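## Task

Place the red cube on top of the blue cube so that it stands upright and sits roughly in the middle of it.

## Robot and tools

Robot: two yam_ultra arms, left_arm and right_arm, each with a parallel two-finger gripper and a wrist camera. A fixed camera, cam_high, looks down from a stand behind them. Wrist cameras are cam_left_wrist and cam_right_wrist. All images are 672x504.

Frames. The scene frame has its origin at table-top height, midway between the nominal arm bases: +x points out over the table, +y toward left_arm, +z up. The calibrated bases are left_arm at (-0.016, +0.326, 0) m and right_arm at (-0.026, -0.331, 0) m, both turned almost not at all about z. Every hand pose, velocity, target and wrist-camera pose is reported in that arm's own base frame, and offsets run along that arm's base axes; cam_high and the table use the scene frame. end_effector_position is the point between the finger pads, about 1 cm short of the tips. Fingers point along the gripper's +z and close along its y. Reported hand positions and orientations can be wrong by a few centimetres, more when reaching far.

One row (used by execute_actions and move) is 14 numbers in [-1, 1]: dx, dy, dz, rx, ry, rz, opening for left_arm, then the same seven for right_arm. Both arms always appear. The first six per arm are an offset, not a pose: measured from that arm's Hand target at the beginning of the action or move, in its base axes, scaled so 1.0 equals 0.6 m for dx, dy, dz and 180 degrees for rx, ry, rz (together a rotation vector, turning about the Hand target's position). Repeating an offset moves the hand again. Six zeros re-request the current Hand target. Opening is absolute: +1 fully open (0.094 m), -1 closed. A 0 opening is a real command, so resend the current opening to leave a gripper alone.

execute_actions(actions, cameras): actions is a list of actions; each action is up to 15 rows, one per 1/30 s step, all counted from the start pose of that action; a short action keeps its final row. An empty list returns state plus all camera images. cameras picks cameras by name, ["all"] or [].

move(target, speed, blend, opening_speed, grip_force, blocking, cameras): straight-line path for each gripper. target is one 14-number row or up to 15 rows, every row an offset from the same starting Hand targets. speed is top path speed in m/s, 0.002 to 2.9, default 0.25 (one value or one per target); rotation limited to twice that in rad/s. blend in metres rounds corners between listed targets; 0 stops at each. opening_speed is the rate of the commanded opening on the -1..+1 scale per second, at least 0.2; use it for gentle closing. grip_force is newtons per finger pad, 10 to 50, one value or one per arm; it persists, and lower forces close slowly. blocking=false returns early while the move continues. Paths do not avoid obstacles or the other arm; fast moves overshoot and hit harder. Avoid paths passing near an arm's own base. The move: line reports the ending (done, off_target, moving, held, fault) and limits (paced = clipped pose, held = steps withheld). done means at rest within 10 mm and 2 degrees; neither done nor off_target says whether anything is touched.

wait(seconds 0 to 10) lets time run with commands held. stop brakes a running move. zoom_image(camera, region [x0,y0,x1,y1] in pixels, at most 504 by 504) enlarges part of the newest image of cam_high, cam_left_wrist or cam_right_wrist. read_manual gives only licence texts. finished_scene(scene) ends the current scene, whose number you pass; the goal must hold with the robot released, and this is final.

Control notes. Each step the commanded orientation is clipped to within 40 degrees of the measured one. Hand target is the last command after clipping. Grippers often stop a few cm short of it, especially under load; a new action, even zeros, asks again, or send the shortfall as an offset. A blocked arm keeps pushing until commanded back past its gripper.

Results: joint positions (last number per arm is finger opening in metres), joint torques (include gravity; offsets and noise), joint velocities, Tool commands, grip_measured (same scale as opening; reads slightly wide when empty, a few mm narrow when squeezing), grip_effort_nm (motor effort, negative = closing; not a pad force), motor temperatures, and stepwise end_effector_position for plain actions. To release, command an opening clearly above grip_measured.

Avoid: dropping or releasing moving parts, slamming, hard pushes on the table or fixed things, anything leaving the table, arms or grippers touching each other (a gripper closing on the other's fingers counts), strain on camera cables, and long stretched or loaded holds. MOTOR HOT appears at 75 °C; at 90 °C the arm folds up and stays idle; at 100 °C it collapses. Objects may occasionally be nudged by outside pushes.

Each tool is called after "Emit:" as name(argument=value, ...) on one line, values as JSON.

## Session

Emit:
execute_actions(actions=[])

Emit:
zoom_image(camera="cam_high", region=[220, 110, 480, 300])

Scene clock: 0.00 s.
left_arm: end_effector_position=(+0.4005, +0.0268, +0.1108) grip_measured=-0.225 grip_effort_nm=n/a end_effector_quat_wxyz=(+0.595, -0.082, +0.799, +0.034) | right_arm: end_effector_position=(+0.3848, -0.0335, +0.1128) grip_measured=-0.989 grip_effort_nm=n/a end_effector_quat_wxyz=(+0.617, +0.109, +0.777, -0.058)
Joint positions: left_arm=[-0.007 1.523 0.376 0.85 -0.159 -0.094 0.036] | right_arm=[0.028 1.522 0.294 0.986 0.254 0.106 0.001]
Joint velocities: within noise
Joint torques (N m): no reading
Motor temperatures (°C): left_arm=[26 26 29 25 22 23 26] | right_arm=[25 24 28 27 24 25 23]
Heat: left arm: 29 °C; right arm: 28 °C.
Hand target: left_arm +0.4019, +0.0270, +0.1146; +0.598, -0.082, +0.796, +0.034 | right_arm +0.3866, -0.0337, +0.1181; +0.622, +0.109, +0.773, -0.058
Tool commands: left_gripper/opening=-0.225354 right_gripper/opening=-1.0
camera_calibration:
cam_left_wrist: T_world_to_cam=[[0.166782, -0.984786, 0.0487848, -0.0467999], [-0.658074, -0.148022, -0.73826, 0.383997], [0.73425, 0.0910243, -0.672749, -0.1292], [0, 0, 0, 1]] pos_world=[0.355369, 0.0225126, 0.198854]
cam_right_wrist: T_world_to_cam=[[-0.229892, -0.972009, -0.0484695, 0.0617215], [-0.603637, 0.181479, -0.77633, 0.363094], [0.763395, -0.149214, -0.628461, -0.139766], [0, 0, 0, 1]] pos_world=[0.340063, -0.0267551, 0.197035]

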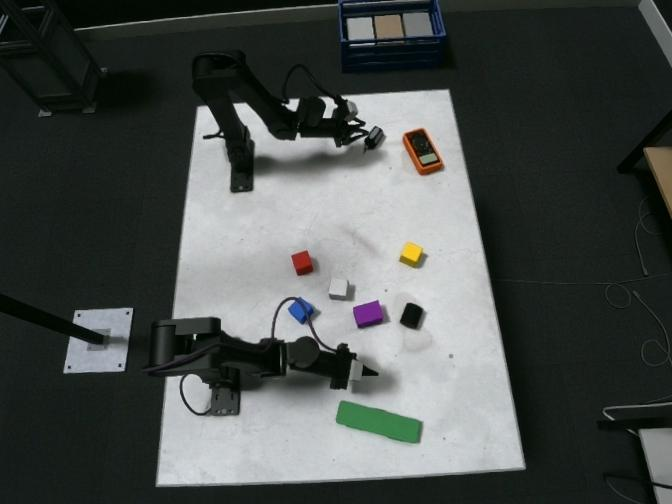

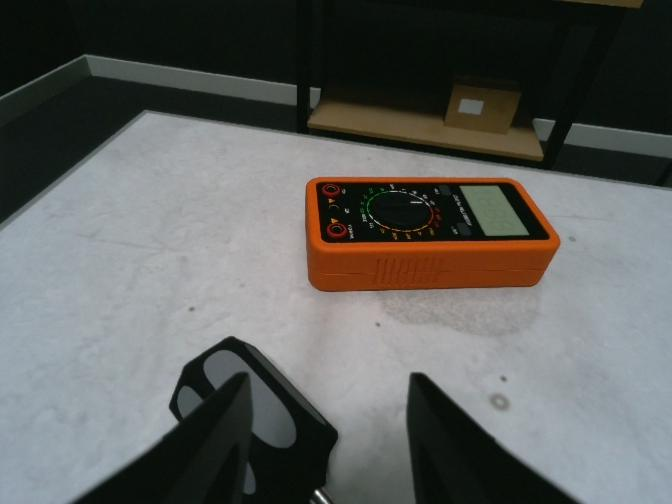

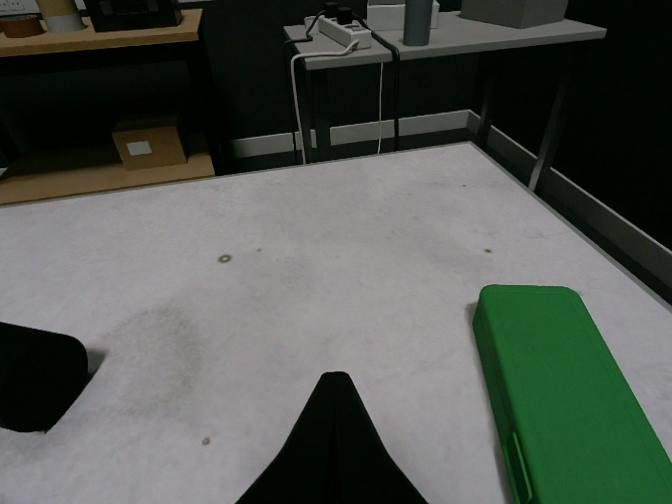

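Scaled by 1.938 from the camera's 672x504 image, which has a finer 960x720 frame.

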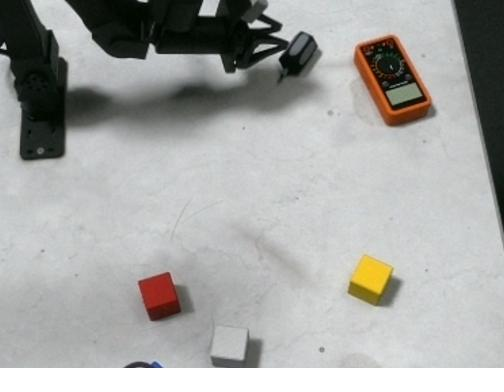

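Emit:
move(target=[[0,0,0,0,0,0,-0.2254, 0,0,0.08,0,0,0,0],[0,0,0,0,0,0,-0.2254, -0.311,0.423,0.1365,-0.1322,0.4279,0.2842,0.9]], cameras=["cam_right_wrist","cam_high"], speed=0.3, blend=[0.04,0])

Scene clock: 21.63 s.
left_arm: end_effector_position=(+0.4005, +0.0268, +0.1108) grip_measured=-0.225 grip_effort_nm=-0.01 end_effector_quat_wxyz=(+0.595, -0.082, +0.799, +0.034) | right_arm: end_effector_position=(+0.1989, +0.2167, +0.1951) grip_measured=+0.898 grip_effort_nm=0.13 end_effector_quat_wxyz=(+0.009, -0.377, +0.926, +0.001)
Joint positions: left_arm=[-0.007 1.523 0.376 0.85 -0.159 -0.094 0.036] | right_arm=[0.828 1.67 1.688 -1.572 0.006 0.054 0.089]
Joint torques (N m): left_arm=[-0.02 -5.24 5.64 2.56 -0.07 -0.04] | right_arm=[0.16 -6.09 7.71 -0.15 -0.04 -0.09]
Heat: left arm: 29 °C; right arm: 30 °C.
Hand target: left_arm +0.4019, +0.0270, +0.1146; +0.599, -0.082, +0.796, +0.034 | right_arm +0.1999, +0.2201, +0.1999; +0.000, -0.382, +0.924, +0.000
Off the commanded pose: left_arm 0.004 m, 0 deg | right_arm 0.006 m, 1 deg.
joint sent to its limit (right arm) — joint 4 (wrist pitch), lower limit. The joint targets still meet the commanded pose.
move: done; blend cut to 0 m at target 1
camera_calibration:
cam_right_wrist: T_world_to_cam=[[0.69734, -0.716704, -0.0072453, 0.0183524], [-0.649516, -0.636177, 0.416423, 0.222867], [-0.303061, -0.285682, -0.909142, 0.387638], [0, 0, 0, 1]] pos_world=[0.249436, 0.265678, 0.259744]
Images, in order (width x height): cam_high 672x504, cam_right_wrist 672x504.

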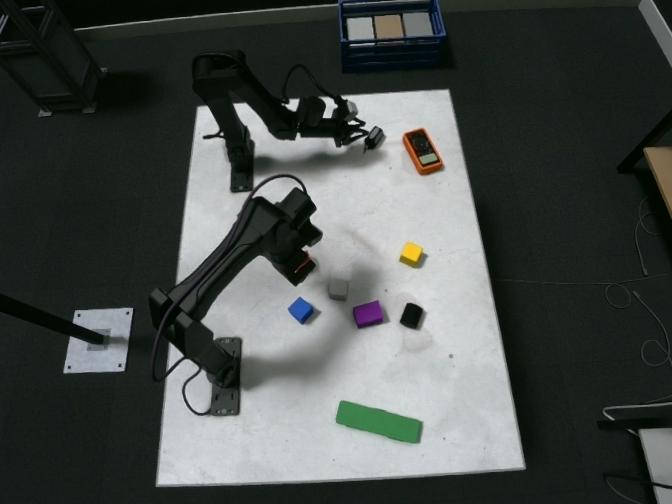

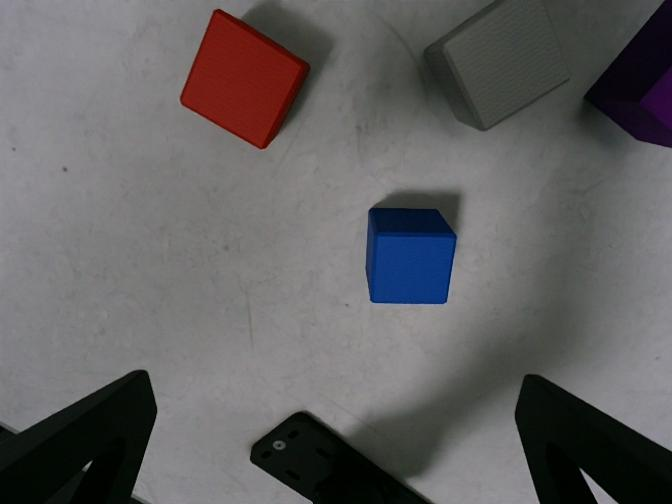

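Emit:
move(target=[0,0,0,0,0,0,-0.2254, 0.020,0.131,-0.1665,0,0,-0.17,0.9], cameras=["cam_right_wrist"], speed=0.25)

Scene clock: 31.77 s.
left_arm: end_effector_position=(+0.4005, +0.0268, +0.1108) grip_measured=-0.225 grip_effort_nm=-0.02 end_effector_quat_wxyz=(+0.595, -0.082, +0.799, +0.034) | right_arm: end_effector_position=(+0.2118, +0.2961, +0.1044) grip_measured=+0.898 grip_effort_nm=0.13 end_effector_quat_wxyz=(+0.000, -0.129, +0.992, +0.000)
Joint positions: left_arm=[-0.007 1.523 0.376 0.85 -0.159 -0.094 0.036] | right_arm=[0.947 1.927 1.643 -1.286 0 0.689 0.089]
Joint torques (N m): left_arm=[-0.01 -5.24 5.64 2.57 -0.06 -0.03] | right_arm=[0.31 -8.32 5.19 0.07 0.01 0.1]
Motor temperatures (°C): left_arm=[25 27 29 30 22 23 26] | right_arm=[25 25 30 29 24 25 24]
Heat: left arm: 30 °C; right arm: 30 °C.
Hand target: left_arm +0.4019, +0.0270, +0.1146; +0.599, -0.082, +0.796, +0.034 | right_arm +0.2120, +0.2987, +0.1002; +0.000, -0.125, +0.992, +0.000
Off the commanded pose: left_arm 0.004 m, 0 deg | right_arm 0.005 m, 0 deg.
move: done
camera_calibration:
cam_right_wrist: T_world_to_cam=[[0.25266, -0.967476, -0.0123482, 0.234542], [-0.871812, -0.233175, 0.430782, 0.245797], [-0.419651, -0.098076, -0.902372, 0.300258], [0, 0, 0, 1]] pos_world=[0.281033, 0.313675, 0.167955]
Images, in order (width x height): cam_right_wrist 672x504.

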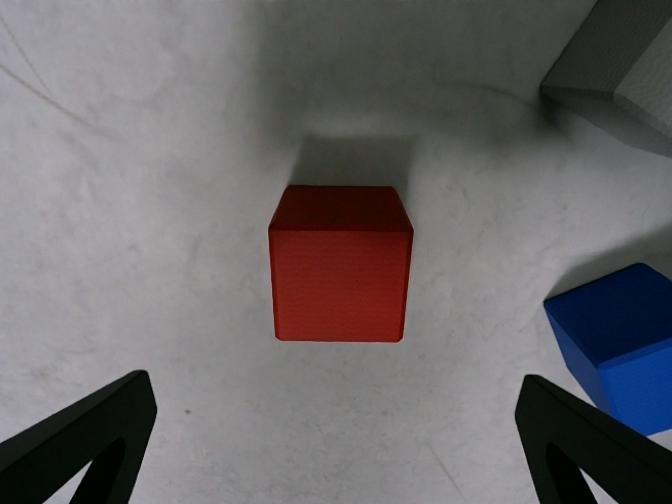

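Emit:
move(target=[[0,0,0,0,0,0,-0.2254, -0.0025,-0.003,-0.122,0,0,0,0.9],[0,0,0,0,0,0,-0.2254, -0.0025,-0.003,-0.122,0,0,0,-0.14]], cameras=["cam_right_wrist"], speed=0.12, opening_speed=0.6)

Scene clock: 38.97 s.
left_arm: end_effector_position=(+0.4005, +0.0268, +0.1108) grip_measured=-0.225 grip_effort_nm=-0.01 end_effector_quat_wxyz=(+0.595, -0.082, +0.799, +0.034) | right_arm: end_effector_position=(+0.2115, +0.2957, +0.0323) grip_measured=+0.013 grip_effort_nm=-0.98 end_effector_quat_wxyz=(+0.002, -0.128, +0.992, +0.002)
Joint positions: left_arm=[-0.007 1.523 0.376 0.85 -0.159 -0.094 0.036] | right_arm=[0.947 1.971 1.413 -1.008 0 0.691 0.048]
Joint torques (N m): left_arm=[-0.02 -5.26 5.65 2.57 -0.06 -0.04] | right_arm=[0.36 -8.35 4.77 0.08 0.01 0.11]
Heat: left arm: 31 °C; right arm: 30 °C.
Hand target: left_arm +0.4019, +0.0270, +0.1146; +0.599, -0.082, +0.796, +0.034 | right_arm +0.2104, +0.2969, +0.0269; +0.000, -0.125, +0.992, +0.000
Off the commanded pose: left_arm 0.004 m, 0 deg | right_arm 0.006 m, 0 deg.
move: done
camera_calibration:
cam_right_wrist: T_world_to_cam=[[0.251186, -0.967822, -0.0150132, 0.233954], [-0.873212, -0.233268, 0.427886, 0.276983], [-0.41762, -0.0943691, -0.903708, 0.233547], [0, 0, 0, 1]] pos_world=[0.280633, 0.313077, 0.096053]
Images, in order (width x height): cam_right_wrist 672x504.

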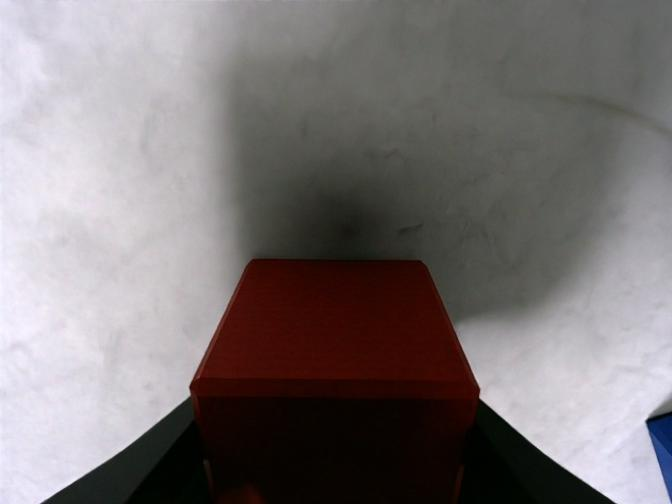

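Emit:
move(target=[[0,0,0,0,0,0,-0.2254, 0,0,0.163,0,0,0,-0.14],[0,0,0,0,0,0,-0.2254, -0.0165,-0.235,0.163,0,0,0.163,-0.14]], cameras=["cam_right_wrist","cam_high"], speed=0.2, blend=[0.03,0])

Emit:
zoom_image(camera="cam_high", region=[250, 250, 350, 350])

Scene clock: 49.57 s.
left_arm: end_effector_position=(+0.4005, +0.0268, +0.1108) grip_measured=-0.225 grip_effort_nm=-0.01 end_effector_quat_wxyz=(+0.595, -0.082, +0.799, +0.034) | right_arm: end_effector_position=(+0.2003, +0.1567, +0.1203) grip_measured=+0.013 grip_effort_nm=-0.99 end_effector_quat_wxyz=(-0.013, -0.370, +0.929, -0.005)
Joint positions: left_arm=[-0.007 1.523 0.376 0.85 -0.159 -0.094 0.036] | right_arm=[0.662 1.53 1.244 -1.311 0.003 -0.096 0.048]
Joint torques (N m): left_arm=[-0.01 -5.24 5.64 2.57 -0.07 -0.04] | right_arm=[-0.47 -7.8 4.68 -0.03 -0.02 -0.08]
Heat: left arm: 31 °C; right arm: 29 °C.
Hand target: left_arm +0.4019, +0.0270, +0.1146; +0.599, -0.082, +0.796, +0.034 | right_arm +0.2006, +0.1559, +0.1247; +0.000, -0.372, +0.928, +0.000
Off the commanded pose: left_arm 0.004 m, 0 deg | right_arm 0.005 m, 2 deg.
move: done
camera_calibration:
cam_right_wrist: T_world_to_cam=[[0.685444, -0.728034, -0.0115412, -0.0215526], [-0.644379, -0.613911, 0.455949, 0.207557], [-0.339031, -0.30509, -0.889931, 0.310877], [0, 0, 0, 1]] pos_world=[0.253916, 0.206576, 0.181775]
Images, in order (width x height): cam_high 672x504, cam_right_wrist 672x504.

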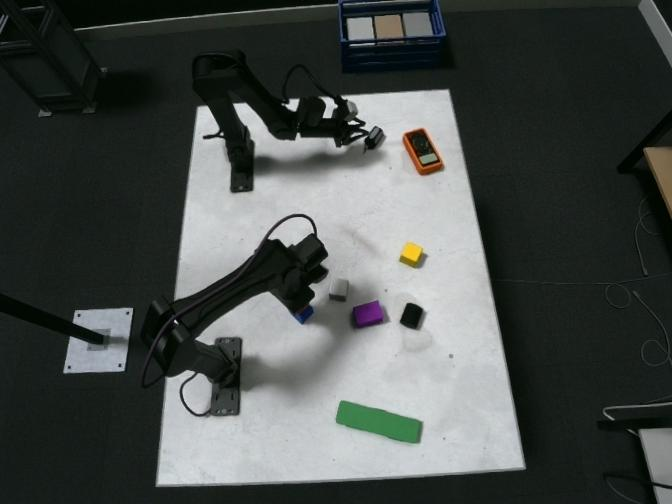

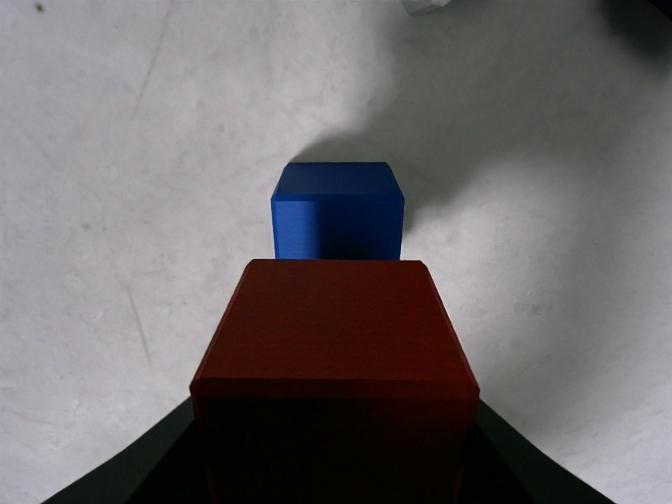

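Scaled by 5.040 from the camera's 672x504 image, which has a finer 960x720 frame.

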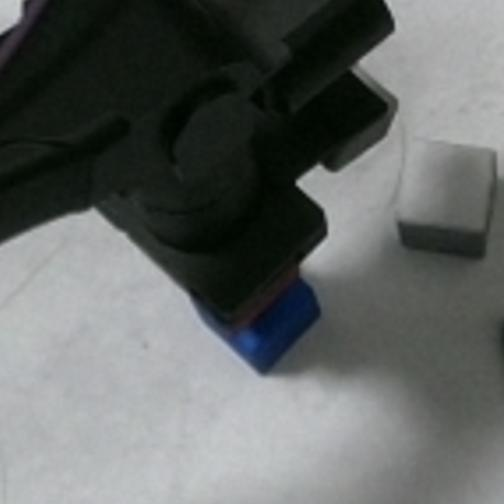

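Emit:
move(target=[0,0,0,0,0,0,-0.2254, 0.004,0.0025,-0.055,0.0046,-0.0048,0,-0.14], cameras=["cam_right_wrist"], speed=0.08)

Scene clock: 57.87 s.
left_arm: end_effector_position=(+0.4005, +0.0268, +0.1108) grip_measured=-0.225 grip_effort_nm=-0.01 end_effector_quat_wxyz=(+0.595, -0.082, +0.799, +0.034) | right_arm: end_effector_position=(+0.2011, +0.1566, +0.0883) grip_measured=+0.013 grip_effort_nm=-0.99 end_effector_quat_wxyz=(-0.004, -0.370, +0.929, -0.003)
Joint positions: left_arm=[-0.007 1.523 0.376 0.85 -0.159 -0.094 0.036] | right_arm=[0.66 1.528 1.115 -1.166 0.003 -0.099 0.048]
Joint torques (N m): left_arm=[-0.02 -5.26 5.65 2.57 -0.06 -0.04] | right_arm=[-0.53 -7.39 4.68 0.06 -0.04 -0.1]
Heat: left arm: 32 °C; right arm: 29 °C.
Hand target: left_arm +0.4019, +0.0270, +0.1146; +0.599, -0.082, +0.796, +0.034 | right_arm +0.2030, +0.1574, +0.0917; +0.010, -0.372, +0.928, +0.004
Off the commanded pose: left_arm 0.004 m, 0 deg | right_arm 0.004 m, 2 deg.
move: done
camera_calibration:
cam_right_wrist: T_world_to_cam=[[0.686204, -0.727343, -0.00981594, -0.0229481], [-0.650462, -0.6196, 0.439313, 0.226129], [-0.325613, -0.295073, -0.898281, 0.279121], [0, 0, 0, 1]] pos_world=[0.253721, 0.205779, 0.151162]
Images, in order (width x height): cam_right_wrist 672x504.

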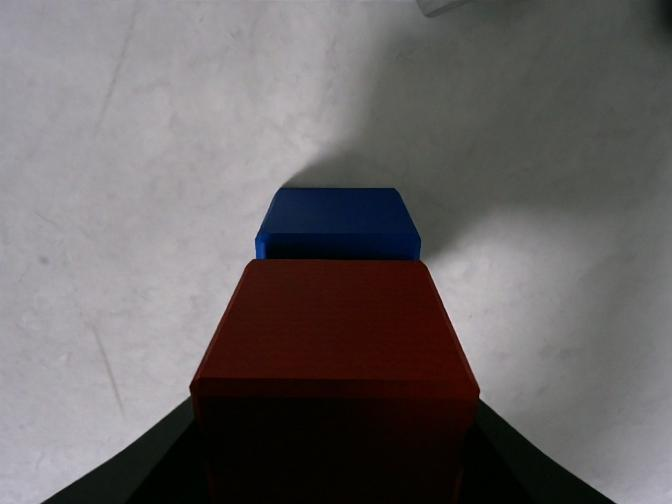

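Emit:
move(target=[[0,0,0,0,0,0,-0.2254, 0.004,0.0023,-0.01,0,0,0,-0.14],[0,0,0,0,0,0,-0.2254, 0.004,0.0023,-0.018,0,0,0,-0.14]], cameras=["cam_right_wrist"], speed=0.03)

Scene clock: 65.27 s.
left_arm: end_effector_position=(+0.4005, +0.0268, +0.1108) grip_measured=-0.225 grip_effort_nm=-0.01 end_effector_quat_wxyz=(+0.595, -0.082, +0.799, +0.034) | right_arm: end_effector_position=(+0.2035, +0.1584, +0.0816) grip_measured=+0.013 grip_effort_nm=-0.99 end_effector_quat_wxyz=(+0.005, -0.371, +0.929, +0.000)
Joint positions: left_arm=[-0.007 1.523 0.376 0.85 -0.159 -0.094 0.036] | right_arm=[0.66 1.528 1.087 -1.121 0.003 -0.101 0.048]
Joint torques (N m): left_arm=[-0.02 -5.26 5.65 2.57 -0.06 -0.04] | right_arm=[-0.66 -6.01 4.74 0.12 -0.04 -0.1]
Heat: left arm: 32 °C; right arm: 29 °C.
Hand target: left_arm +0.4019, +0.0270, +0.1146; +0.599, -0.082, +0.796, +0.034 | right_arm +0.2054, +0.1588, +0.0809; +0.010, -0.372, +0.928, +0.004
Off the commanded pose: left_arm 0.004 m, 0 deg | right_arm 0.002 m, 1 deg.
move: done
camera_calibration:
cam_right_wrist: T_world_to_cam=[[0.687382, -0.726251, -0.00809462, -0.0238651], [-0.655432, -0.625077, 0.423895, 0.234985], [-0.312914, -0.286072, -0.905675, 0.271016], [0, 0, 0, 1]] pos_world=[0.255226, 0.207082, 0.14565]
Images, in order (width x height): cam_right_wrist 672x504.

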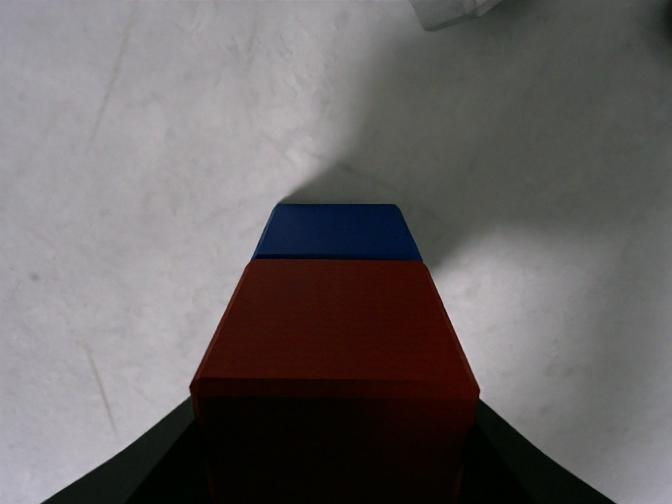

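Emit:
move(target=[0,0,0,0,0,0,-0.2254, 0,0,-0.008,0,0,0,-0.14], cameras=["cam_right_wrist"], speed=0.02)

Scene clock: 71.93 s.
left_arm: end_effector_position=(+0.4005, +0.0268, +0.1108) grip_measured=-0.225 grip_effort_nm=-0.02 end_effector_quat_wxyz=(+0.595, -0.082, +0.799, +0.034) | right_arm: end_effector_position=(+0.2037, +0.1590, +0.0804) grip_measured=+0.013 grip_effort_nm=-0.99 end_effector_quat_wxyz=(+0.006, -0.372, +0.928, +0.001)
Joint positions: left_arm=[-0.007 1.523 0.376 0.85 -0.159 -0.094 0.036] | right_arm=[0.66 1.528 1.083 -1.113 0.001 -0.102 0.048]
Joint torques (N m): left_arm=[-0.02 -5.26 5.64 2.57 -0.06 -0.04] | right_arm=[-0.65 -5.74 3.82 0.25 0 -0.07]
Heat: left arm: 32 °C; right arm: 29 °C.
Hand target: left_arm +0.4019, +0.0270, +0.1146; +0.599, -0.082, +0.796, +0.034 | right_arm +0.2053, +0.1588, +0.0761; +0.010, -0.372, +0.928, +0.004
Off the commanded pose: left_arm 0.004 m, 0 deg | right_arm 0.005 m, 1 deg.
move: done
camera_calibration:
cam_right_wrist: T_world_to_cam=[[0.688547, -0.725126, -0.00978428, -0.0237973], [-0.654928, -0.62757, 0.420981, 0.236534], [-0.311405, -0.283457, -0.907017, 0.269518], [0, 0, 0, 1]] pos_world=[0.255227, 0.207583, 0.144648]
Images, in order (width x height): cam_right_wrist 672x504.

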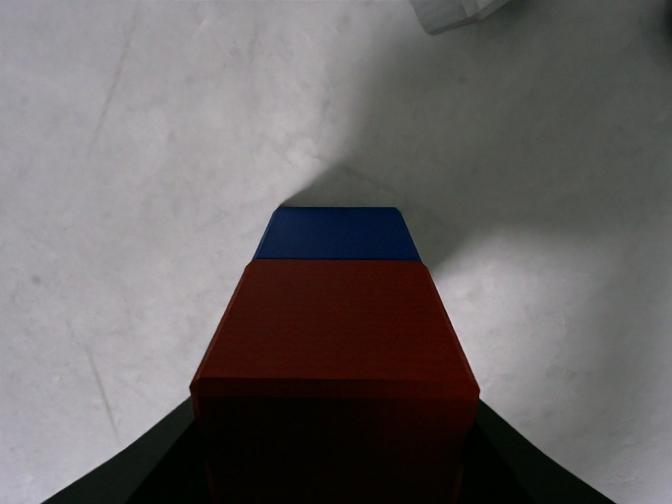

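Emit:
move(target=[[0,0,0,0,0,0,-0.2254, -0.001,0,0.004,0,0,0,-0.14],[0,0,0,0,0,0,-0.2254, -0.001,0,0.004,0,0,0,0.5]], cameras=["cam_right_wrist"], speed=0.02, opening_speed=0.3)

Scene clock: 77.97 s.
left_arm: end_effector_position=(+0.4005, +0.0268, +0.1108) grip_measured=-0.225 grip_effort_nm=-0.01 end_effector_quat_wxyz=(+0.595, -0.082, +0.799, +0.034) | right_arm: end_effector_position=(+0.2034, +0.1587, +0.0795) grip_measured=+0.498 grip_effort_nm=0.13 end_effector_quat_wxyz=(+0.005, -0.372, +0.928, +0.001)
Joint positions: left_arm=[-0.007 1.523 0.376 0.85 -0.159 -0.094 0.036] | right_arm=[0.66 1.528 1.079 -1.111 0.001 -0.102 0.07]
Joint torques (N m): left_arm=[-0.02 -5.24 5.64 2.57 -0.06 -0.04] | right_arm=[-0.53 -6 4.62 0.11 -0.03 -0.07]
Heat: left arm: 33 °C; right arm: 29 °C.
Hand target: left_arm +0.4019, +0.0270, +0.1146; +0.599, -0.082, +0.796, +0.034 | right_arm +0.2047, +0.1588, +0.0784; +0.010, -0.372, +0.928, +0.004
Off the commanded pose: left_arm 0.004 m, 0 deg | right_arm 0.002 m, 1 deg.
move: done
camera_calibration:
cam_right_wrist: T_world_to_cam=[[0.688541, -0.72513, -0.00991391, -0.023797], [-0.654548, -0.62729, 0.421988, 0.23627], [-0.312215, -0.284067, -0.906547, 0.268698], [0, 0, 0, 1]] pos_world=[0.254927, 0.207282, 0.143649]
Images, in order (width x height): cam_right_wrist 672x504.

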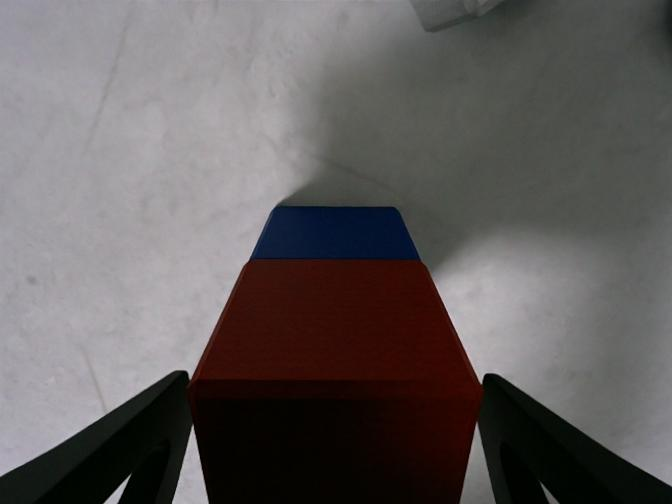

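Emit:
move(target=[[0,0,0,0,0,0,-0.2254, 0,0,0.08,0,0,0,0.5],[0,0,0,0,0,0,-0.2254, -0.01,0.15,0.18,0,0,0,0.5]], cameras=["cam_right_wrist","cam_high"], speed=[0.06,0.2], blend=[0.01,0])

Emit:
zoom_image(camera="cam_high", region=[250, 250, 350, 350])

Scene clock: 83.00 s.
left_arm: end_effector_position=(+0.4005, +0.0268, +0.1108) grip_measured=-0.225 grip_effort_nm=-0.01 end_effector_quat_wxyz=(+0.595, -0.082, +0.799, +0.034) | right_arm: end_effector_position=(+0.1964, +0.2463, +0.1840) grip_measured=+0.498 grip_effort_nm=0.13 end_effector_quat_wxyz=(+0.009, -0.377, +0.926, +0.004)
Joint positions: left_arm=[-0.007 1.523 0.376 0.85 -0.159 -0.094 0.036] | right_arm=[0.895 1.739 1.721 -1.533 0.002 0.122 0.07]
Joint torques (N m): left_arm=[-0.02 -5.24 5.64 2.57 -0.06 -0.04] | right_arm=[-0.05 -6.35 7.64 -0.14 0.02 0.12]
Heat: left arm: 33 °C; right arm: 29 °C.
Hand target: left_arm +0.4019, +0.0270, +0.1146; +0.599, -0.082, +0.796, +0.034 | right_arm +0.1987, +0.2488, +0.1865; +0.010, -0.372, +0.928, +0.004
Off the commanded pose: left_arm 0.004 m, 0 deg | right_arm 0.004 m, 1 deg.
move: done
camera_calibration:
cam_right_wrist: T_world_to_cam=[[0.696847, -0.717108, -0.0126664, 0.0423974], [-0.649443, -0.638391, 0.413135, 0.245944], [-0.304349, -0.279666, -0.910582, 0.384274], [0, 0, 0, 1]] pos_world=[0.247135, 0.29488, 0.248842]
Images, in order (width x height): cam_high 672x504, cam_right_wrist 672x504.

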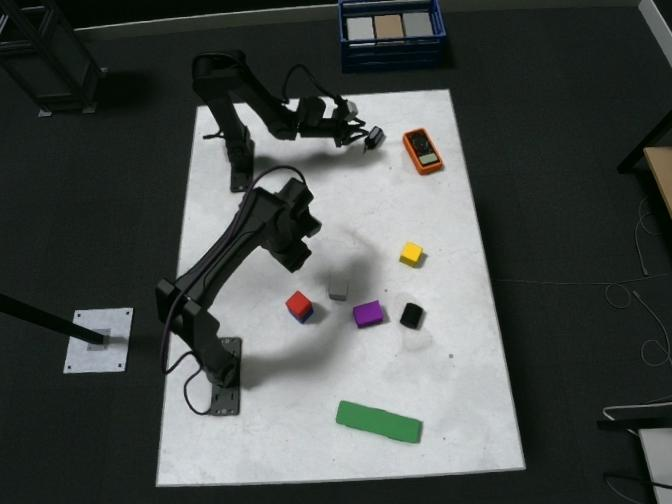

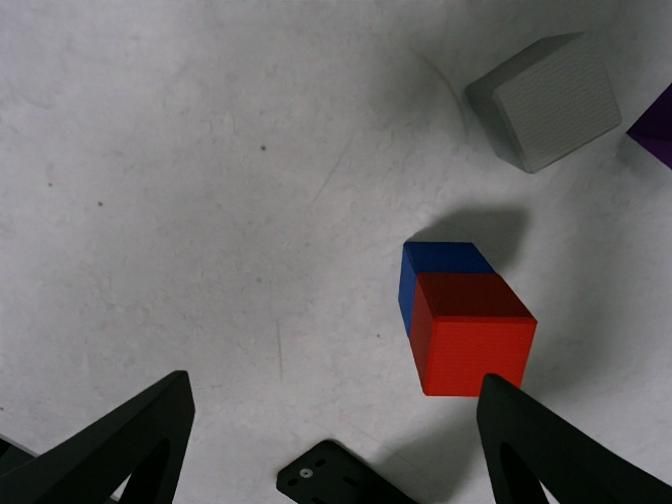

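Scaled by 5.040 from the camera's 672x504 image, which has a finer 960x720 frame.

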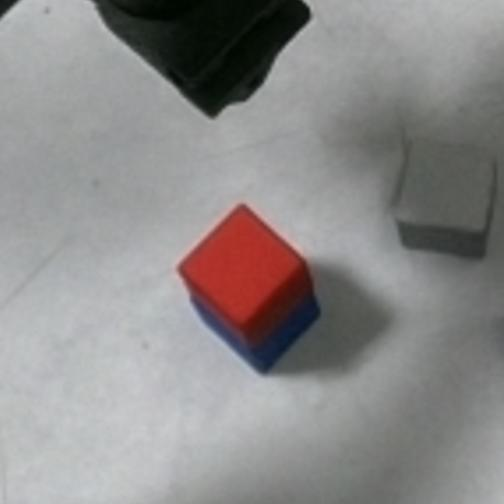

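Emit:
finished_scene(scene=3)

The scene is finished: the task was done.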